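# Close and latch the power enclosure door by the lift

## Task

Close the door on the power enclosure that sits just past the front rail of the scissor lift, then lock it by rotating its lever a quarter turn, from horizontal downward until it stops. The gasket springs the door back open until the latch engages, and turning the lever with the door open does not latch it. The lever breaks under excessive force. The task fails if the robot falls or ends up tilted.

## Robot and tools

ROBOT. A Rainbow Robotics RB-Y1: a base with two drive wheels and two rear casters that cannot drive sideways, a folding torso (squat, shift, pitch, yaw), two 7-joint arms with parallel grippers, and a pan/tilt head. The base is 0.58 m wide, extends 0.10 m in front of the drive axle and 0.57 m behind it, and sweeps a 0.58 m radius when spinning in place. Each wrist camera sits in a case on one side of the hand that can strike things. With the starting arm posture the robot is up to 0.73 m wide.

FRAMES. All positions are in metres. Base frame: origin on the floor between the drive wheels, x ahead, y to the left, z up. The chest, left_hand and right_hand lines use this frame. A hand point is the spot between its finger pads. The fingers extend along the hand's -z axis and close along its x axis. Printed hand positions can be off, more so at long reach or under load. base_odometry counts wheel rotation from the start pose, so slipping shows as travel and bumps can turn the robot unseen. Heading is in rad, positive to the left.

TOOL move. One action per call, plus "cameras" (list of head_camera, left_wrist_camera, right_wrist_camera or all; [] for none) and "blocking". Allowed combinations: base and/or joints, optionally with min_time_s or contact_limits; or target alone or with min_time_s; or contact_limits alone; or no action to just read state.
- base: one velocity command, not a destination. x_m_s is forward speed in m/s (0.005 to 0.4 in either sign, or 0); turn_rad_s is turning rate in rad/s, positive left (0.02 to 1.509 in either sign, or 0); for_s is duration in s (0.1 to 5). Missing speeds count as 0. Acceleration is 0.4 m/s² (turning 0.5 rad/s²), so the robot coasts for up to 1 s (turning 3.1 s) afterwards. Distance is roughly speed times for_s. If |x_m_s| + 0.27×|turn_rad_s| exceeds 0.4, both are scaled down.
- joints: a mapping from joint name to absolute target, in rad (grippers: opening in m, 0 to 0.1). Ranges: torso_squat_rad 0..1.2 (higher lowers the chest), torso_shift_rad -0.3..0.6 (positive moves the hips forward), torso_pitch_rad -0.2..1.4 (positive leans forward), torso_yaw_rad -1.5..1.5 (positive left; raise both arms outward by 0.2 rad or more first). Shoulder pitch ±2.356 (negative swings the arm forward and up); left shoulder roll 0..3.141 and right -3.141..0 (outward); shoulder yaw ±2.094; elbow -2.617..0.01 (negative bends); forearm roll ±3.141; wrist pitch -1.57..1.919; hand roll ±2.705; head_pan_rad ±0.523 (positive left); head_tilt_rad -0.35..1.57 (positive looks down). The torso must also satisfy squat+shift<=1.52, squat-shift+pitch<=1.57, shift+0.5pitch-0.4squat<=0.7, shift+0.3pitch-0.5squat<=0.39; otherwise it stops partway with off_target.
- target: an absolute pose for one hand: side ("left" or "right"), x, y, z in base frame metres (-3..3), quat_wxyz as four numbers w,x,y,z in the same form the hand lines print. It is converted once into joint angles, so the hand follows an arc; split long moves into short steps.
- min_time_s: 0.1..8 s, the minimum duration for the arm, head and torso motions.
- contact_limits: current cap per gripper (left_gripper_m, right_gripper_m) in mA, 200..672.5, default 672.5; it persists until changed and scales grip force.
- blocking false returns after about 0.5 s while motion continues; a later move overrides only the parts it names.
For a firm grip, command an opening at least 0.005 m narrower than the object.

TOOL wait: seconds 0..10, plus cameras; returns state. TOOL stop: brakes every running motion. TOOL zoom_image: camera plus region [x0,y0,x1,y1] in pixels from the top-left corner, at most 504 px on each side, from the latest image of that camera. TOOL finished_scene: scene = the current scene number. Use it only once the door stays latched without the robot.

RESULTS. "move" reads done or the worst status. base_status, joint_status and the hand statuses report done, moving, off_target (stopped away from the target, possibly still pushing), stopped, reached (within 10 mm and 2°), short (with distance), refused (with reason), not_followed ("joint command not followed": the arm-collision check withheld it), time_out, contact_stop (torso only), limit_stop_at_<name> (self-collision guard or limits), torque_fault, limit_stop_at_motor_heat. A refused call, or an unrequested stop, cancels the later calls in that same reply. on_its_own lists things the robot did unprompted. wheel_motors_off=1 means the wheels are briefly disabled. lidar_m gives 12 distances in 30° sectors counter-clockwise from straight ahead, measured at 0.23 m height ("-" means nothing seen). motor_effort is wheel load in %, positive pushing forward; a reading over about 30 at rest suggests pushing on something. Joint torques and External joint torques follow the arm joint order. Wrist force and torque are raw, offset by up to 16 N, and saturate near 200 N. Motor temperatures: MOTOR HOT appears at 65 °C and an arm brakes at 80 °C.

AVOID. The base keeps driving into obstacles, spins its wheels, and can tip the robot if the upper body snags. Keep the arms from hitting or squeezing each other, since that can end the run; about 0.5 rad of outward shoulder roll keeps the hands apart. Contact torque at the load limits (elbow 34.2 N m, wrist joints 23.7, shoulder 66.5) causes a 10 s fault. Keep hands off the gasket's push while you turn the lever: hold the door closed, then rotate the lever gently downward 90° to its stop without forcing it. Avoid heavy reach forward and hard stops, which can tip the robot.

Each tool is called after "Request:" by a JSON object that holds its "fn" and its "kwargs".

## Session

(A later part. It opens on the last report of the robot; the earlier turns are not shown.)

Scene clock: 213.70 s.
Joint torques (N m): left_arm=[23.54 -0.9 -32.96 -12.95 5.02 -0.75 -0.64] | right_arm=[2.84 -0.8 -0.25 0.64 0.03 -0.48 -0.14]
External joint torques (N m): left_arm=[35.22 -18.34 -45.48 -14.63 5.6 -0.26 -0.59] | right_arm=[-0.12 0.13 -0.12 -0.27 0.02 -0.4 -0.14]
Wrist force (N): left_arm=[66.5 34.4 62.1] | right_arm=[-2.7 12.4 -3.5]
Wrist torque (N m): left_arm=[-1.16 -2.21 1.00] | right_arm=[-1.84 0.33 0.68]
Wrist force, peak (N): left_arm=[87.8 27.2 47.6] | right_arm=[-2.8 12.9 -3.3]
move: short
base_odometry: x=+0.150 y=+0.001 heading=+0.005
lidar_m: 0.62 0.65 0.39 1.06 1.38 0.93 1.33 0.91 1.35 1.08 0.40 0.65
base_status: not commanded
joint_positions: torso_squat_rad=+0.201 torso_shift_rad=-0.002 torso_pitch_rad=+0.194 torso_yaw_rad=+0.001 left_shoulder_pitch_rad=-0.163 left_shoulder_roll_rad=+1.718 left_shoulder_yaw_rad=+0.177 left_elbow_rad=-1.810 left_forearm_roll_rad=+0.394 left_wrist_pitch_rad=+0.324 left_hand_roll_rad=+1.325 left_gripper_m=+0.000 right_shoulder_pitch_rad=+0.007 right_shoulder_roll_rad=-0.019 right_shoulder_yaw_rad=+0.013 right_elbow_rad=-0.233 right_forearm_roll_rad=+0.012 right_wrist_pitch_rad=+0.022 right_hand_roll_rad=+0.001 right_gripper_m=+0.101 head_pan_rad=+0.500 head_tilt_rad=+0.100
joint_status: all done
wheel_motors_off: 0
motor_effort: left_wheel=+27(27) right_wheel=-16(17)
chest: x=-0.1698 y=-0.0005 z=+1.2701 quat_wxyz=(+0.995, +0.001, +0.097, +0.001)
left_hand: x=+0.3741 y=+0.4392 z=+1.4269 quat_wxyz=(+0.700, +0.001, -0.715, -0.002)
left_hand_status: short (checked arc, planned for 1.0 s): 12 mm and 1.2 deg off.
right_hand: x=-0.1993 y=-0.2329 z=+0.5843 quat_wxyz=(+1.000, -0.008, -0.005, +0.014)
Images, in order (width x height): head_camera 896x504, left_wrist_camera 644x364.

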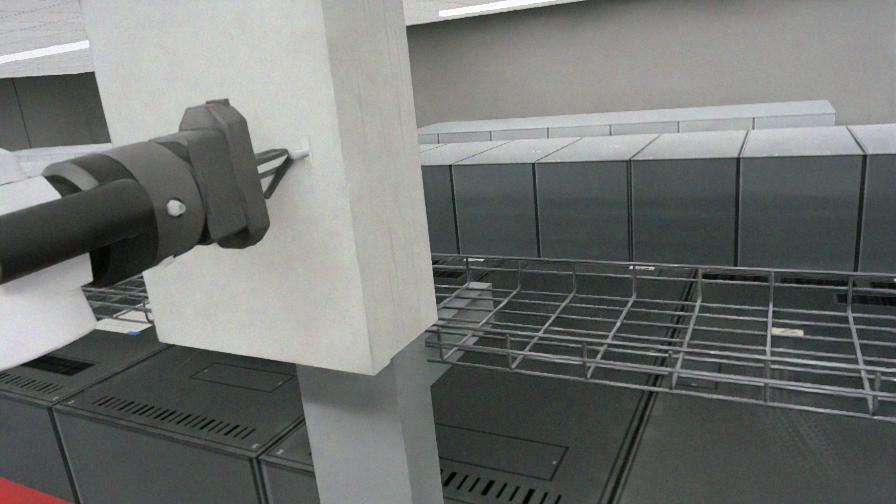

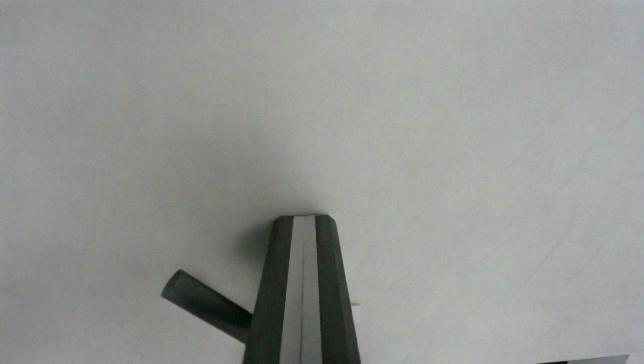

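Request:
{"fn": "move", "kwargs": {"target": {"side":"left","x":0.375,"y":0.436,"z":1.404,"quat_wxyz":[0.7071,0,-0.7071,0]}, "min_time_s": 1, "cameras": ["left_wrist_camera"]}}

Request:
{"fn": "move", "kwargs": {"target": {"side":"left","x":0.375,"y":0.425,"z":1.396,"quat_wxyz":[0.7071,0,-0.7071,0]}, "min_time_s": 1, "cameras": ["head_camera","left_wrist_camera"]}}

Request:
{"fn": "zoom_image", "kwargs": {"camera": "head_camera", "region": [180, 80, 340, 180]}}

Scene clock: 217.63 s.
Joint torques (N m): left_arm=[7.13 4.19 -20.74 -16.2 3.9 -4.82 -0.98] | right_arm=[2.88 -1.09 -0.02 0.78 0.15 -0.4 -0.05]
External joint torques (N m): left_arm=[18.9 -13.32 -33.31 -17.4 4.52 -4.32 -0.93] | right_arm=[-0.08 -0.11 0.12 -0.14 0.14 -0.32 -0.05]
Wrist force (N): left_arm=[43.9 47.9 77.3] | right_arm=[-2.8 12.5 -3.3]
Wrist torque (N m): left_arm=[-0.98 -2.13 0.78] | right_arm=[-1.85 0.33 0.71]
Wrist force, peak (N): left_arm=[44.0 47.7 77.7] | right_arm=[-3.0 12.8 -3.5]
move: done
base_odometry: x=+0.150 y=+0.001 heading=+0.005
lidar_m: 0.62 0.65 0.40 1.06 1.37 0.93 1.33 0.90 1.34 1.07 0.41 0.65
base_status: not commanded
joint_positions: torso_squat_rad=+0.201 torso_shift_rad=-0.002 torso_pitch_rad=+0.195 torso_yaw_rad=+0.002 left_shoulder_pitch_rad=-0.192 left_shoulder_roll_rad=+1.676 left_shoulder_yaw_rad=+0.139 left_elbow_rad=-1.829 left_forearm_roll_rad=+0.355 left_wrist_pitch_rad=+0.348 left_hand_roll_rad=+1.324 left_gripper_m=+0.000 right_shoulder_pitch_rad=+0.007 right_shoulder_roll_rad=-0.019 right_shoulder_yaw_rad=+0.013 right_elbow_rad=-0.233 right_forearm_roll_rad=+0.012 right_wrist_pitch_rad=+0.022 right_hand_roll_rad=+0.001 right_gripper_m=+0.101 head_pan_rad=+0.500 head_tilt_rad=+0.100
joint_status: all done
wheel_motors_off: 0
motor_effort: left_wheel=+34(34) right_wheel=-20(20)
chest: x=-0.1698 y=+0.0001 z=+1.2700 quat_wxyz=(+0.995, +0.000, +0.097, +0.001)
left_hand: x=+0.3748 y=+0.4379 z=+1.4111 quat_wxyz=(+0.702, +0.002, -0.712, +0.001)
left_hand_status: reached (checked arc, planned for 1.0 s): 7 mm and 0.8 deg off.
right_hand: x=-0.1993 y=-0.2329 z=+0.5846 quat_wxyz=(+1.000, -0.008, -0.005, +0.015)
Images, in order (width x height): left_wrist_camera 644x364.

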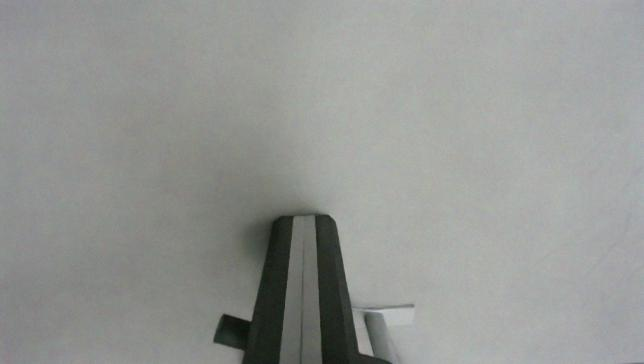

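Scene clock: 218.97 s.
Joint torques (N m): left_arm=[-4.67 6.51 -12.08 -19.42 3.64 -8.62 0.01] | right_arm=[3.45 -1.01 -0.52 0.56 0.12 -0.38 -0.07]
External joint torques (N m): left_arm=[7.25 -10.82 -24.63 -20.26 4.36 -8.12 0.07] | right_arm=[0.49 0 -0.38 -0.36 0.11 -0.31 -0.07]
Wrist force (N): left_arm=[27.6 59.7 87.5] | right_arm=[-2.8 12.4 -3.3]
Wrist torque (N m): left_arm=[-0.65 -1.94 0.50] | right_arm=[-1.86 0.32 0.68]
Wrist force, peak (N): left_arm=[28.6 61.8 86.6] | right_arm=[-3.1 12.6 -3.8]
move: done
base_odometry: x=+0.150 y=+0.001 heading=+0.005
lidar_m: 0.62 0.64 0.39 1.06 1.37 0.93 1.33 0.91 1.35 1.07 0.40 0.66
base_status: not commanded
joint_positions: torso_squat_rad=+0.201 torso_shift_rad=-0.002 torso_pitch_rad=+0.195 torso_yaw_rad=+0.002 left_shoulder_pitch_rad=-0.234 left_shoulder_roll_rad=+1.641 left_shoulder_yaw_rad=+0.100 left_elbow_rad=-1.868 left_forearm_roll_rad=+0.320 left_wrist_pitch_rad=+0.398 left_hand_roll_rad=+1.325 left_gripper_m=+0.000 right_shoulder_pitch_rad=+0.007 right_shoulder_roll_rad=-0.019 right_shoulder_yaw_rad=+0.013 right_elbow_rad=-0.233 right_forearm_roll_rad=+0.012 right_wrist_pitch_rad=+0.022 right_hand_roll_rad=+0.001 right_gripper_m=+0.101 head_pan_rad=+0.500 head_tilt_rad=+0.100
joint_status: all done
wheel_motors_off: 0
motor_effort: left_wheel=+39(39) right_wheel=-22(23)
chest: x=-0.1697 y=+0.0006 z=+1.2700 quat_wxyz=(+0.995, +0.000, +0.097, +0.001)
left_hand: x=+0.3750 y=+0.4281 z=+1.4005 quat_wxyz=(+0.704, +0.003, -0.710, +0.002)
left_hand_status: reached (checked arc, planned for 1.0 s): 5 mm and 0.6 deg off.
right_hand: x=-0.1993 y=-0.2330 z=+0.5847 quat_wxyz=(+1.000, -0.009, -0.005, +0.015)
Images, in order (width x height): head_camera 896x504, left_wrist_camera 644x364.

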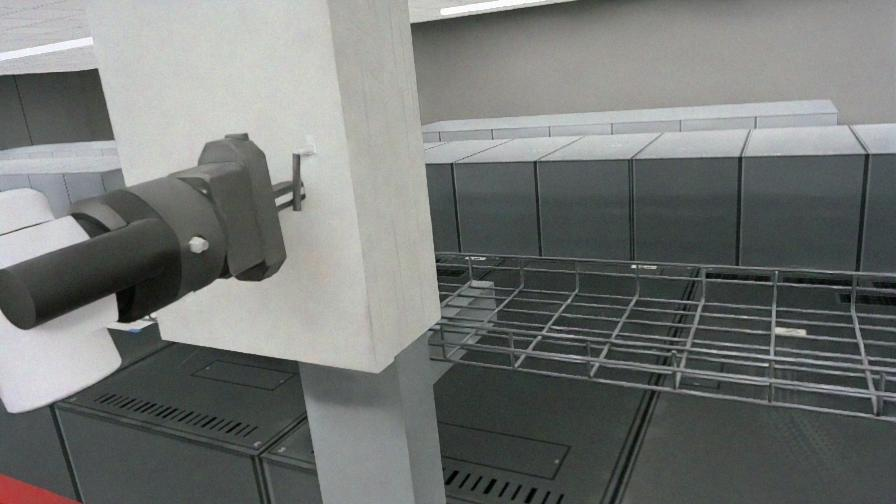

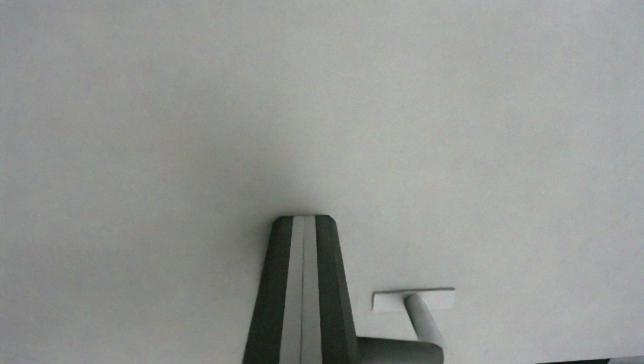

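Scaled by 3.150.

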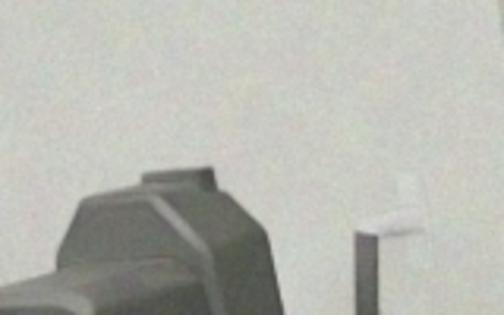

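Request:
{"fn": "move", "kwargs": {"target": {"side":"left","x":0.373,"y":0.418,"z":1.394,"quat_wxyz":[0.7071,0,-0.7071,0]}, "min_time_s": 1, "cameras": ["head_camera","left_wrist_camera"]}}

Request:
{"fn": "move", "kwargs": {"target": {"side":"left","x":0.372,"y":0.412,"z":1.392,"quat_wxyz":[0.7071,0,-0.7071,0]}, "min_time_s": 1, "cameras": ["left_wrist_camera"]}}

Request:
{"fn": "move", "kwargs": {"target": {"side":"left","x":0.31,"y":0.44,"z":1.4,"quat_wxyz":[0.7071,0,-0.7071,0]}, "min_time_s": 1.5, "cameras": ["head_camera","left_wrist_camera"]}}

Request:
{"fn": "zoom_image", "kwargs": {"camera": "head_camera", "region": [180, 100, 420, 380]}}

Scene clock: 225.73 s.
Joint torques (N m): left_arm=[-11.6 9.07 -4.77 -20 2.74 -9.89 0.13] | right_arm=[3.28 -1.21 -0.41 0.79 0.09 -0.36 -0.06]
External joint torques (N m): left_arm=[0.3 -8.03 -17.3 -20.74 3.51 -9.4 0.19] | right_arm=[0.3 -0.2 -0.27 -0.14 0.08 -0.28 -0.06]
Wrist force (N): left_arm=[15.0 61.5 79.1] | right_arm=[-2.9 12.5 -3.7]
Wrist torque (N m): left_arm=[-0.46 -1.69 0.34] | right_arm=[-1.83 0.31 0.68]
Wrist force, peak (N): left_arm=[27.4 60.1 88.3] | right_arm=[-2.6 12.9 -3.6]
move: done
base_odometry: x=+0.150 y=+0.001 heading=+0.006
lidar_m: 0.62 0.65 0.39 1.06 1.37 0.93 1.33 0.91 1.35 1.08 0.40 0.66
base_status: not commanded
joint_positions: torso_squat_rad=+0.201 torso_shift_rad=-0.002 torso_pitch_rad=+0.195 torso_yaw_rad=+0.002 left_shoulder_pitch_rad=-0.241 left_shoulder_roll_rad=+1.630 left_shoulder_yaw_rad=+0.096 left_elbow_rad=-1.896 left_forearm_roll_rad=+0.309 left_wrist_pitch_rad=+0.429 left_hand_roll_rad=+1.327 left_gripper_m=+0.000 right_shoulder_pitch_rad=+0.007 right_shoulder_roll_rad=-0.019 right_shoulder_yaw_rad=+0.013 right_elbow_rad=-0.233 right_forearm_roll_rad=+0.012 right_wrist_pitch_rad=+0.022 right_hand_roll_rad=+0.001 right_gripper_m=+0.101 head_pan_rad=+0.500 head_tilt_rad=+0.100
joint_status: all done
wheel_motors_off: 0
motor_effort: left_wheel=+39(39) right_wheel=-22(23)
chest: x=-0.1693 y=+0.0008 z=+1.2700 quat_wxyz=(+0.995, +0.000, +0.098, +0.001)
left_hand: x=+0.3739 y=+0.4210 z=+1.3966 quat_wxyz=(+0.706, +0.003, -0.709, +0.002)
left_hand_status: reached (checked arc, planned for 1.0 s): 4 mm and 0.4 deg off.
right_hand: x=-0.1994 y=-0.2330 z=+0.5848 quat_wxyz=(+1.000, -0.009, -0.004, +0.015)
Images, in order (width x height): head_camera 896x504, left_wrist_camera 644x364.

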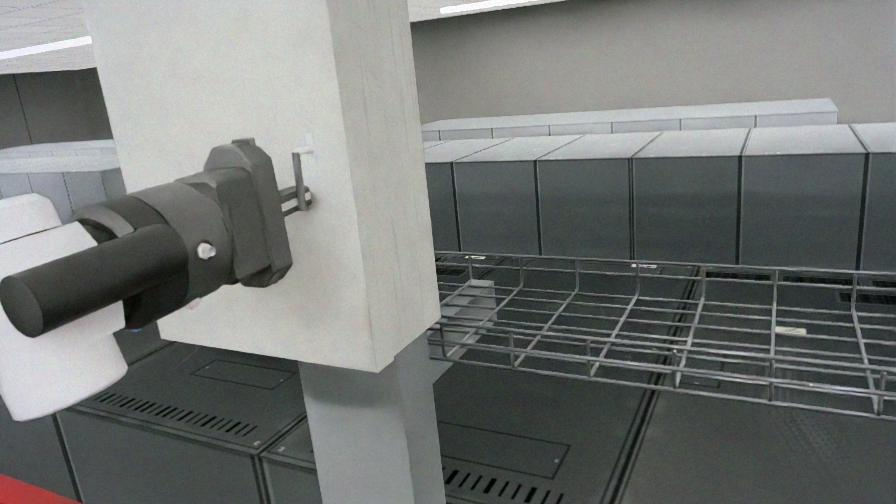

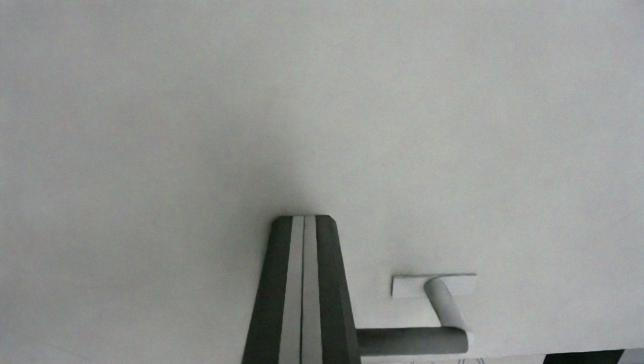

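Scene clock: 227.07 s.
Joint torques (N m): left_arm=[-11.43 8.16 -6.59 -27.73 3.75 -12.66 0.12] | right_arm=[3.3 -1.47 -0.31 0.61 0.17 -0.47 -0.13]
External joint torques (N m): left_arm=[0.47 -8.77 -19.08 -28.37 4.58 -12.17 0.18] | right_arm=[0.29 -0.44 -0.17 -0.32 0.16 -0.4 -0.13]
Wrist force (N): left_arm=[19.5 76.5 62.2] | right_arm=[-2.9 12.7 -3.2]
Wrist torque (N m): left_arm=[-0.48 -1.79 0.35] | right_arm=[-1.89 0.31 0.69]
Wrist force, peak (N): left_arm=[14.9 62.8 78.9] | right_arm=[-3.3 12.6 -3.5]
move: done
base_odometry: x=+0.150 y=+0.001 heading=+0.006
lidar_m: 0.63 0.65 0.39 1.06 1.36 0.93 1.33 0.90 1.35 1.07 0.40 0.65
base_status: not commanded
joint_positions: torso_squat_rad=+0.201 torso_shift_rad=-0.002 torso_pitch_rad=+0.196 torso_yaw_rad=+0.002 left_shoulder_pitch_rad=-0.248 left_shoulder_roll_rad=+1.619 left_shoulder_yaw_rad=+0.094 left_elbow_rad=-1.919 left_forearm_roll_rad=+0.297 left_wrist_pitch_rad=+0.456 left_hand_roll_rad=+1.329 left_gripper_m=+0.000 right_shoulder_pitch_rad=+0.007 right_shoulder_roll_rad=-0.019 right_shoulder_yaw_rad=+0.013 right_elbow_rad=-0.233 right_forearm_roll_rad=+0.012 right_wrist_pitch_rad=+0.022 right_hand_roll_rad=+0.001 right_gripper_m=+0.101 head_pan_rad=+0.500 head_tilt_rad=+0.100
joint_status: all done
wheel_motors_off: 0
motor_effort: left_wheel=+39(40) right_wheel=-24(25)
chest: x=-0.1690 y=+0.0011 z=+1.2700 quat_wxyz=(+0.995, -0.001, +0.098, +0.001)
left_hand: x=+0.3730 y=+0.4162 z=+1.3949 quat_wxyz=(+0.705, +0.004, -0.709, +0.003)
left_hand_status: reached (checked arc, planned for 1.0 s): 5 mm and 0.6 deg off.
right_hand: x=-0.1994 y=-0.2330 z=+0.5849 quat_wxyz=(+1.000, -0.009, -0.004, +0.015)
Images, in order (width x height): left_wrist_camera 644x364.

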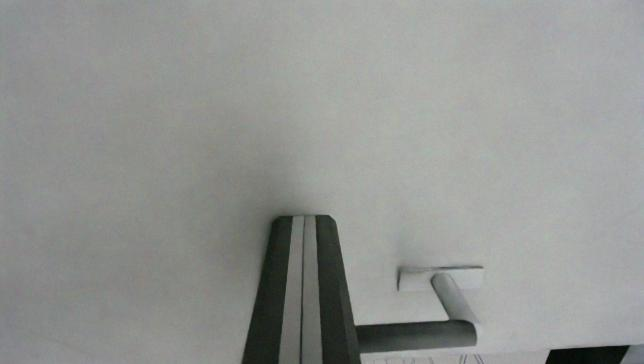

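Scene clock: 237.23 s.
Joint torques (N m): left_arm=[-14.98 11.83 2.18 -21.64 2.22 -11.28 -0.02] | right_arm=[2.91 -0.86 -0.23 0.6 0.18 -0.34 0.05]
External joint torques (N m): left_arm=[-3.12 -5.1 -10.3 -22.24 3.04 -10.76 0.04] | right_arm=[-0.11 0.17 -0.09 -0.35 0.17 -0.26 0.05]
External joint torques when the fault began: left_arm=[5.57 -10.1 -16.92 -36.25 5.94 -14.81 -1.03]
Wrist force (N): left_arm=[4.4 67.7 69.2] | right_arm=[-2.7 12.6 -2.9]
Wrist torque (N m): left_arm=[-0.91 -1.58 0.39] | right_arm=[-1.88 0.34 0.70]
Wrist force, peak (N): left_arm=[16.7 76.9 74.0] | right_arm=[-2.6 13.1 -3.1]
move: torque_fault
TORQUE FAULT: left_elbow_rad reached its load limit. The robot stopped for 10 seconds, dropped its targets and accepts commands again. The stop added 9.1 s to the call.
base_odometry: x=+0.150 y=+0.001 heading=+0.006
lidar_m: 0.62 0.65 0.39 1.06 1.37 0.93 1.33 0.91 1.35 1.08 0.41 0.65
base_status: not commanded
joint_positions: torso_squat_rad=+0.200 torso_shift_rad=-0.002 torso_pitch_rad=+0.197 torso_yaw_rad=+0.002 left_shoulder_pitch_rad=-0.240 left_shoulder_roll_rad=+1.613 left_shoulder_yaw_rad=+0.104 left_elbow_rad=-1.919 left_forearm_roll_rad=+0.308 left_wrist_pitch_rad=+0.457 left_hand_roll_rad=+1.317 left_gripper_m=+0.000 right_shoulder_pitch_rad=+0.007 right_shoulder_roll_rad=-0.019 right_shoulder_yaw_rad=+0.013 right_elbow_rad=-0.233 right_forearm_roll_rad=+0.012 right_wrist_pitch_rad=+0.022 right_hand_roll_rad=+0.001 right_gripper_m=+0.101 head_pan_rad=+0.500 head_tilt_rad=+0.100
joint_status: left_shoulder_pitch_rad torque_fault (moved +0.007 of +0.576); left_shoulder_roll_rad torque_fault (moved -0.005 of -0.137); left_shoulder_yaw_rad torque_fault (moved +0.010 of +0.627); left_elbow_rad torque_fault (moved +0.000 of -0.160); left_forearm_roll_rad torque_fault (moved +0.011 of +0.268); left_wrist_pitch_rad torque_fault (moved +0.001 of -0.040); left_hand_roll_rad torque_fault (moved -0.012 of -0.291)
wheel_motors_off: 0
on_its_own: left_shoulder_pitch_rad is held at -0.241, not at your +0.328, since a torque_fault; left_shoulder_roll_rad is held at +1.612, not at your +1.482, since a torque_fault; left_shoulder_yaw_rad is held at +0.101, not at your +0.721, since a torque_fault; left_elbow_rad is held at -1.925, not at your -2.079, since a torque_fault; left_forearm_roll_rad is held at +0.309, not at your +0.565, since a torque_fault; left_wrist_pitch_rad is held at +0.454, not at your +0.416, since a torque_fault; left_hand_roll_rad is held at +1.317, not at your +1.039, since a torque_fault
motor_effort: left_wheel=+37(39) right_wheel=-27(28)
chest: x=-0.1687 y=+0.0011 z=+1.2700 quat_wxyz=(+0.995, -0.001, +0.098, +0.001)
left_hand: x=+0.3728 y=+0.4172 z=+1.3937 quat_wxyz=(+0.706, +0.003, -0.708, +0.004)
left_hand_status: short (checked arc, planned for 1.5 s): torque_fault, 67 mm and 0.6 deg off.
right_hand: x=-0.1996 y=-0.2330 z=+0.5849 quat_wxyz=(+1.000, -0.009, -0.004, +0.015)
Images, in order (width x height): head_camera 896x504, left_wrist_camera 644x364.

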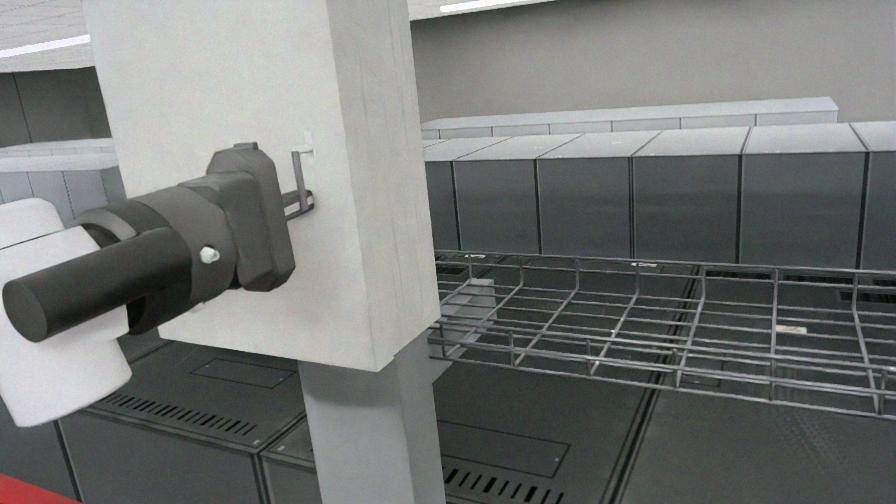

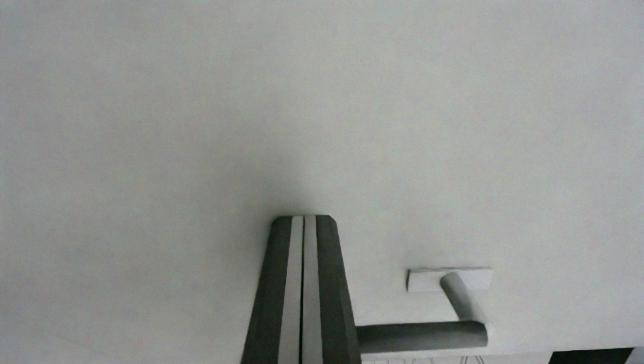

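Scaled by 1.800.

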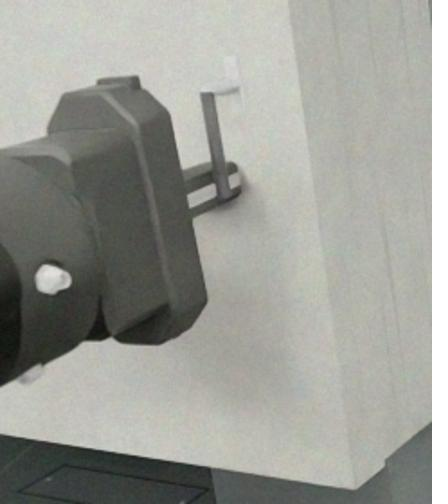

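Request:
{"fn": "move", "kwargs": {"target": {"side":"left","x":0.371,"y":0.43,"z":1.398,"quat_wxyz":[0.7071,0,-0.7071,0]}, "min_time_s": 1, "cameras": []}}

Request:
{"fn": "move", "kwargs": {"target": {"side":"left","x":0.3,"y":0.45,"z":1.42,"quat_wxyz":[0.7071,0,-0.7071,0]}, "min_time_s": 1.5, "cameras": ["head_camera","left_wrist_camera"]}}

Request:
{"fn": "zoom_image", "kwargs": {"camera": "head_camera", "region": [180, 100, 420, 380]}}

Scene clock: 240.90 s.
Joint torques (N m): left_arm=[-16.25 18.79 17.61 8.37 -1.97 -0.11 -0.69] | right_arm=[2.73 -1.06 -0.23 0.54 0.16 -0.32 -0.15]
External joint torques (N m): left_arm=[-4.71 1.74 5.07 7.49 -1.27 0.42 -0.63] | right_arm=[-0.31 -0.09 -0.1 -0.42 0.16 -0.25 -0.15]
Wrist force (N): left_arm=[-23.6 4.2 75.3] | right_arm=[-2.6 12.4 -3.1]
Wrist torque (N m): left_arm=[-0.84 -0.84 0.47] | right_arm=[-1.85 0.33 0.68]
Wrist force, peak (N): left_arm=[4.2 67.4 69.7] | right_arm=[-2.8 12.8 -3.5]
move: done
base_odometry: x=+0.150 y=+0.001 heading=+0.005
lidar_m: 0.63 0.65 0.40 1.06 1.37 0.93 1.33 0.91 1.35 1.08 0.40 0.65
base_status: not commanded
joint_positions: torso_squat_rad=+0.200 torso_shift_rad=-0.001 torso_pitch_rad=+0.197 torso_yaw_rad=+0.001 left_shoulder_pitch_rad=-0.159 left_shoulder_roll_rad=+1.642 left_shoulder_yaw_rad=+0.169 left_elbow_rad=-1.883 left_forearm_roll_rad=+0.343 left_wrist_pitch_rad=+0.387 left_hand_roll_rad=+1.309 left_gripper_m=+0.000 right_shoulder_pitch_rad=+0.007 right_shoulder_roll_rad=-0.019 right_shoulder_yaw_rad=+0.013 right_elbow_rad=-0.233 right_forearm_roll_rad=+0.012 right_wrist_pitch_rad=+0.022 right_hand_roll_rad=+0.001 right_gripper_m=+0.101 head_pan_rad=+0.500 head_tilt_rad=+0.100
joint_status: all done
wheel_motors_off: 0
motor_effort: left_wheel=+32(38) right_wheel=-18(28)
chest: x=-0.1683 y=+0.0000 z=+1.2699 quat_wxyz=(+0.995, +0.000, +0.098, +0.000)
left_hand: x=+0.3720 y=+0.4273 z=+1.3969 quat_wxyz=(+0.708, -0.001, -0.706, -0.001)
left_hand_status: reached (checked arc, planned for 1.0 s): 3 mm and 0.2 deg off.
right_hand: x=-0.2000 y=-0.2332 z=+0.5846 quat_wxyz=(+1.000, -0.008, -0.003, +0.014)

Scene clock: 242.73 s.
Joint torques (N m): left_arm=[-5.39 10.86 12.43 -0.02 -0.66 -1.11 -0.4] | right_arm=[3.31 -1 0.1 0.81 0.25 -0.35 -0.04]
External joint torques (N m): left_arm=[1.69 -2.28 0.69 -0.62 -0.09 0.2 -0.35] | right_arm=[0.17 -0.04 0.23 -0.18 0.25 -0.29 -0.04]
Wrist force (N): left_arm=[-13.2 8.2 9.7] | right_arm=[-2.3 12.5 -2.9]
Wrist torque (N m): left_arm=[-0.40 -1.88 0.40] | right_arm=[-1.86 0.37 0.70]
Wrist force, peak (N): left_arm=[-23.5 4.5 75.2] | right_arm=[-2.4 13.0 -3.2]
move: done
base_odometry: x=+0.151 y=+0.001 heading=+0.005
lidar_m: 0.62 0.65 0.40 1.06 1.37 0.93 1.33 0.91 1.35 1.08 0.41 0.66
base_status: not commanded
joint_positions: torso_squat_rad=+0.200 torso_shift_rad=+0.000 torso_pitch_rad=+0.200 torso_yaw_rad=+0.000 left_shoulder_pitch_rad=+0.391 left_shoulder_roll_rad=+1.467 left_shoulder_yaw_rad=+0.851 left_elbow_rad=-2.066 left_forearm_roll_rad=+0.757 left_wrist_pitch_rad=+0.420 left_hand_roll_rad=+0.874 left_gripper_m=+0.000 right_shoulder_pitch_rad=+0.007 right_shoulder_roll_rad=-0.019 right_shoulder_yaw_rad=+0.013 right_elbow_rad=-0.233 right_forearm_roll_rad=+0.012 right_wrist_pitch_rad=+0.022 right_hand_roll_rad=+0.001 right_gripper_m=+0.101 head_pan_rad=+0.500 head_tilt_rad=+0.100
joint_status: all done
wheel_motors_off: 0
motor_effort: left_wheel=+8(32) right_wheel=-15(19)
chest: x=-0.1667 y=-0.0001 z=+1.2698 quat_wxyz=(+0.995, +0.000, +0.100, +0.000)
left_hand: x=+0.3027 y=+0.4488 z=+1.4195 quat_wxyz=(+0.705, +0.001, -0.709, +0.002)
left_hand_status: reached (checked arc, planned for 1.5 s): 3 mm and 0.4 deg off.
right_hand: x=-0.2002 y=-0.2332 z=+0.5845 quat_wxyz=(+1.000, -0.008, -0.002, +0.014)
Images, in order (width x height): head_camera 896x504, left_wrist_camera 644x364.

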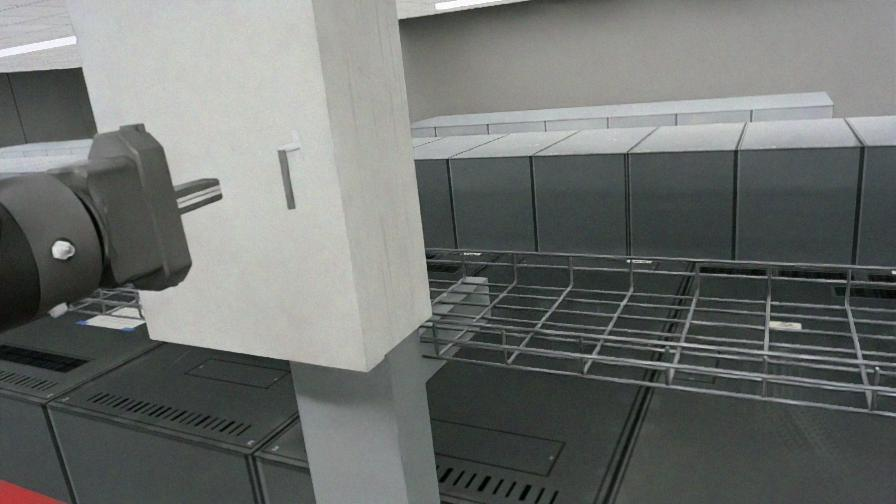

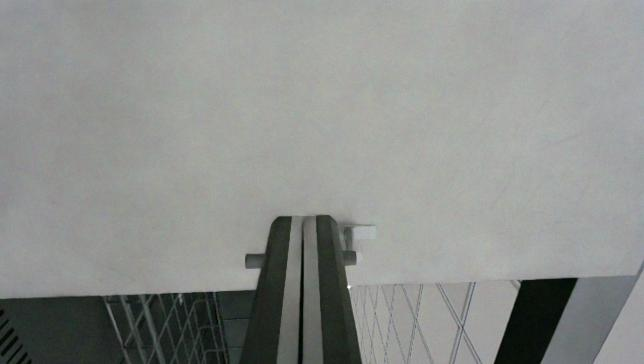

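Scaled by 1.800.

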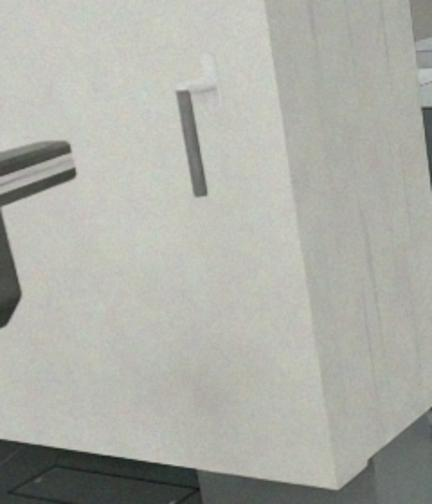

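Request:
{"fn": "finished_scene", "kwargs": {"scene": 1}}

The scene is finished: the task was done.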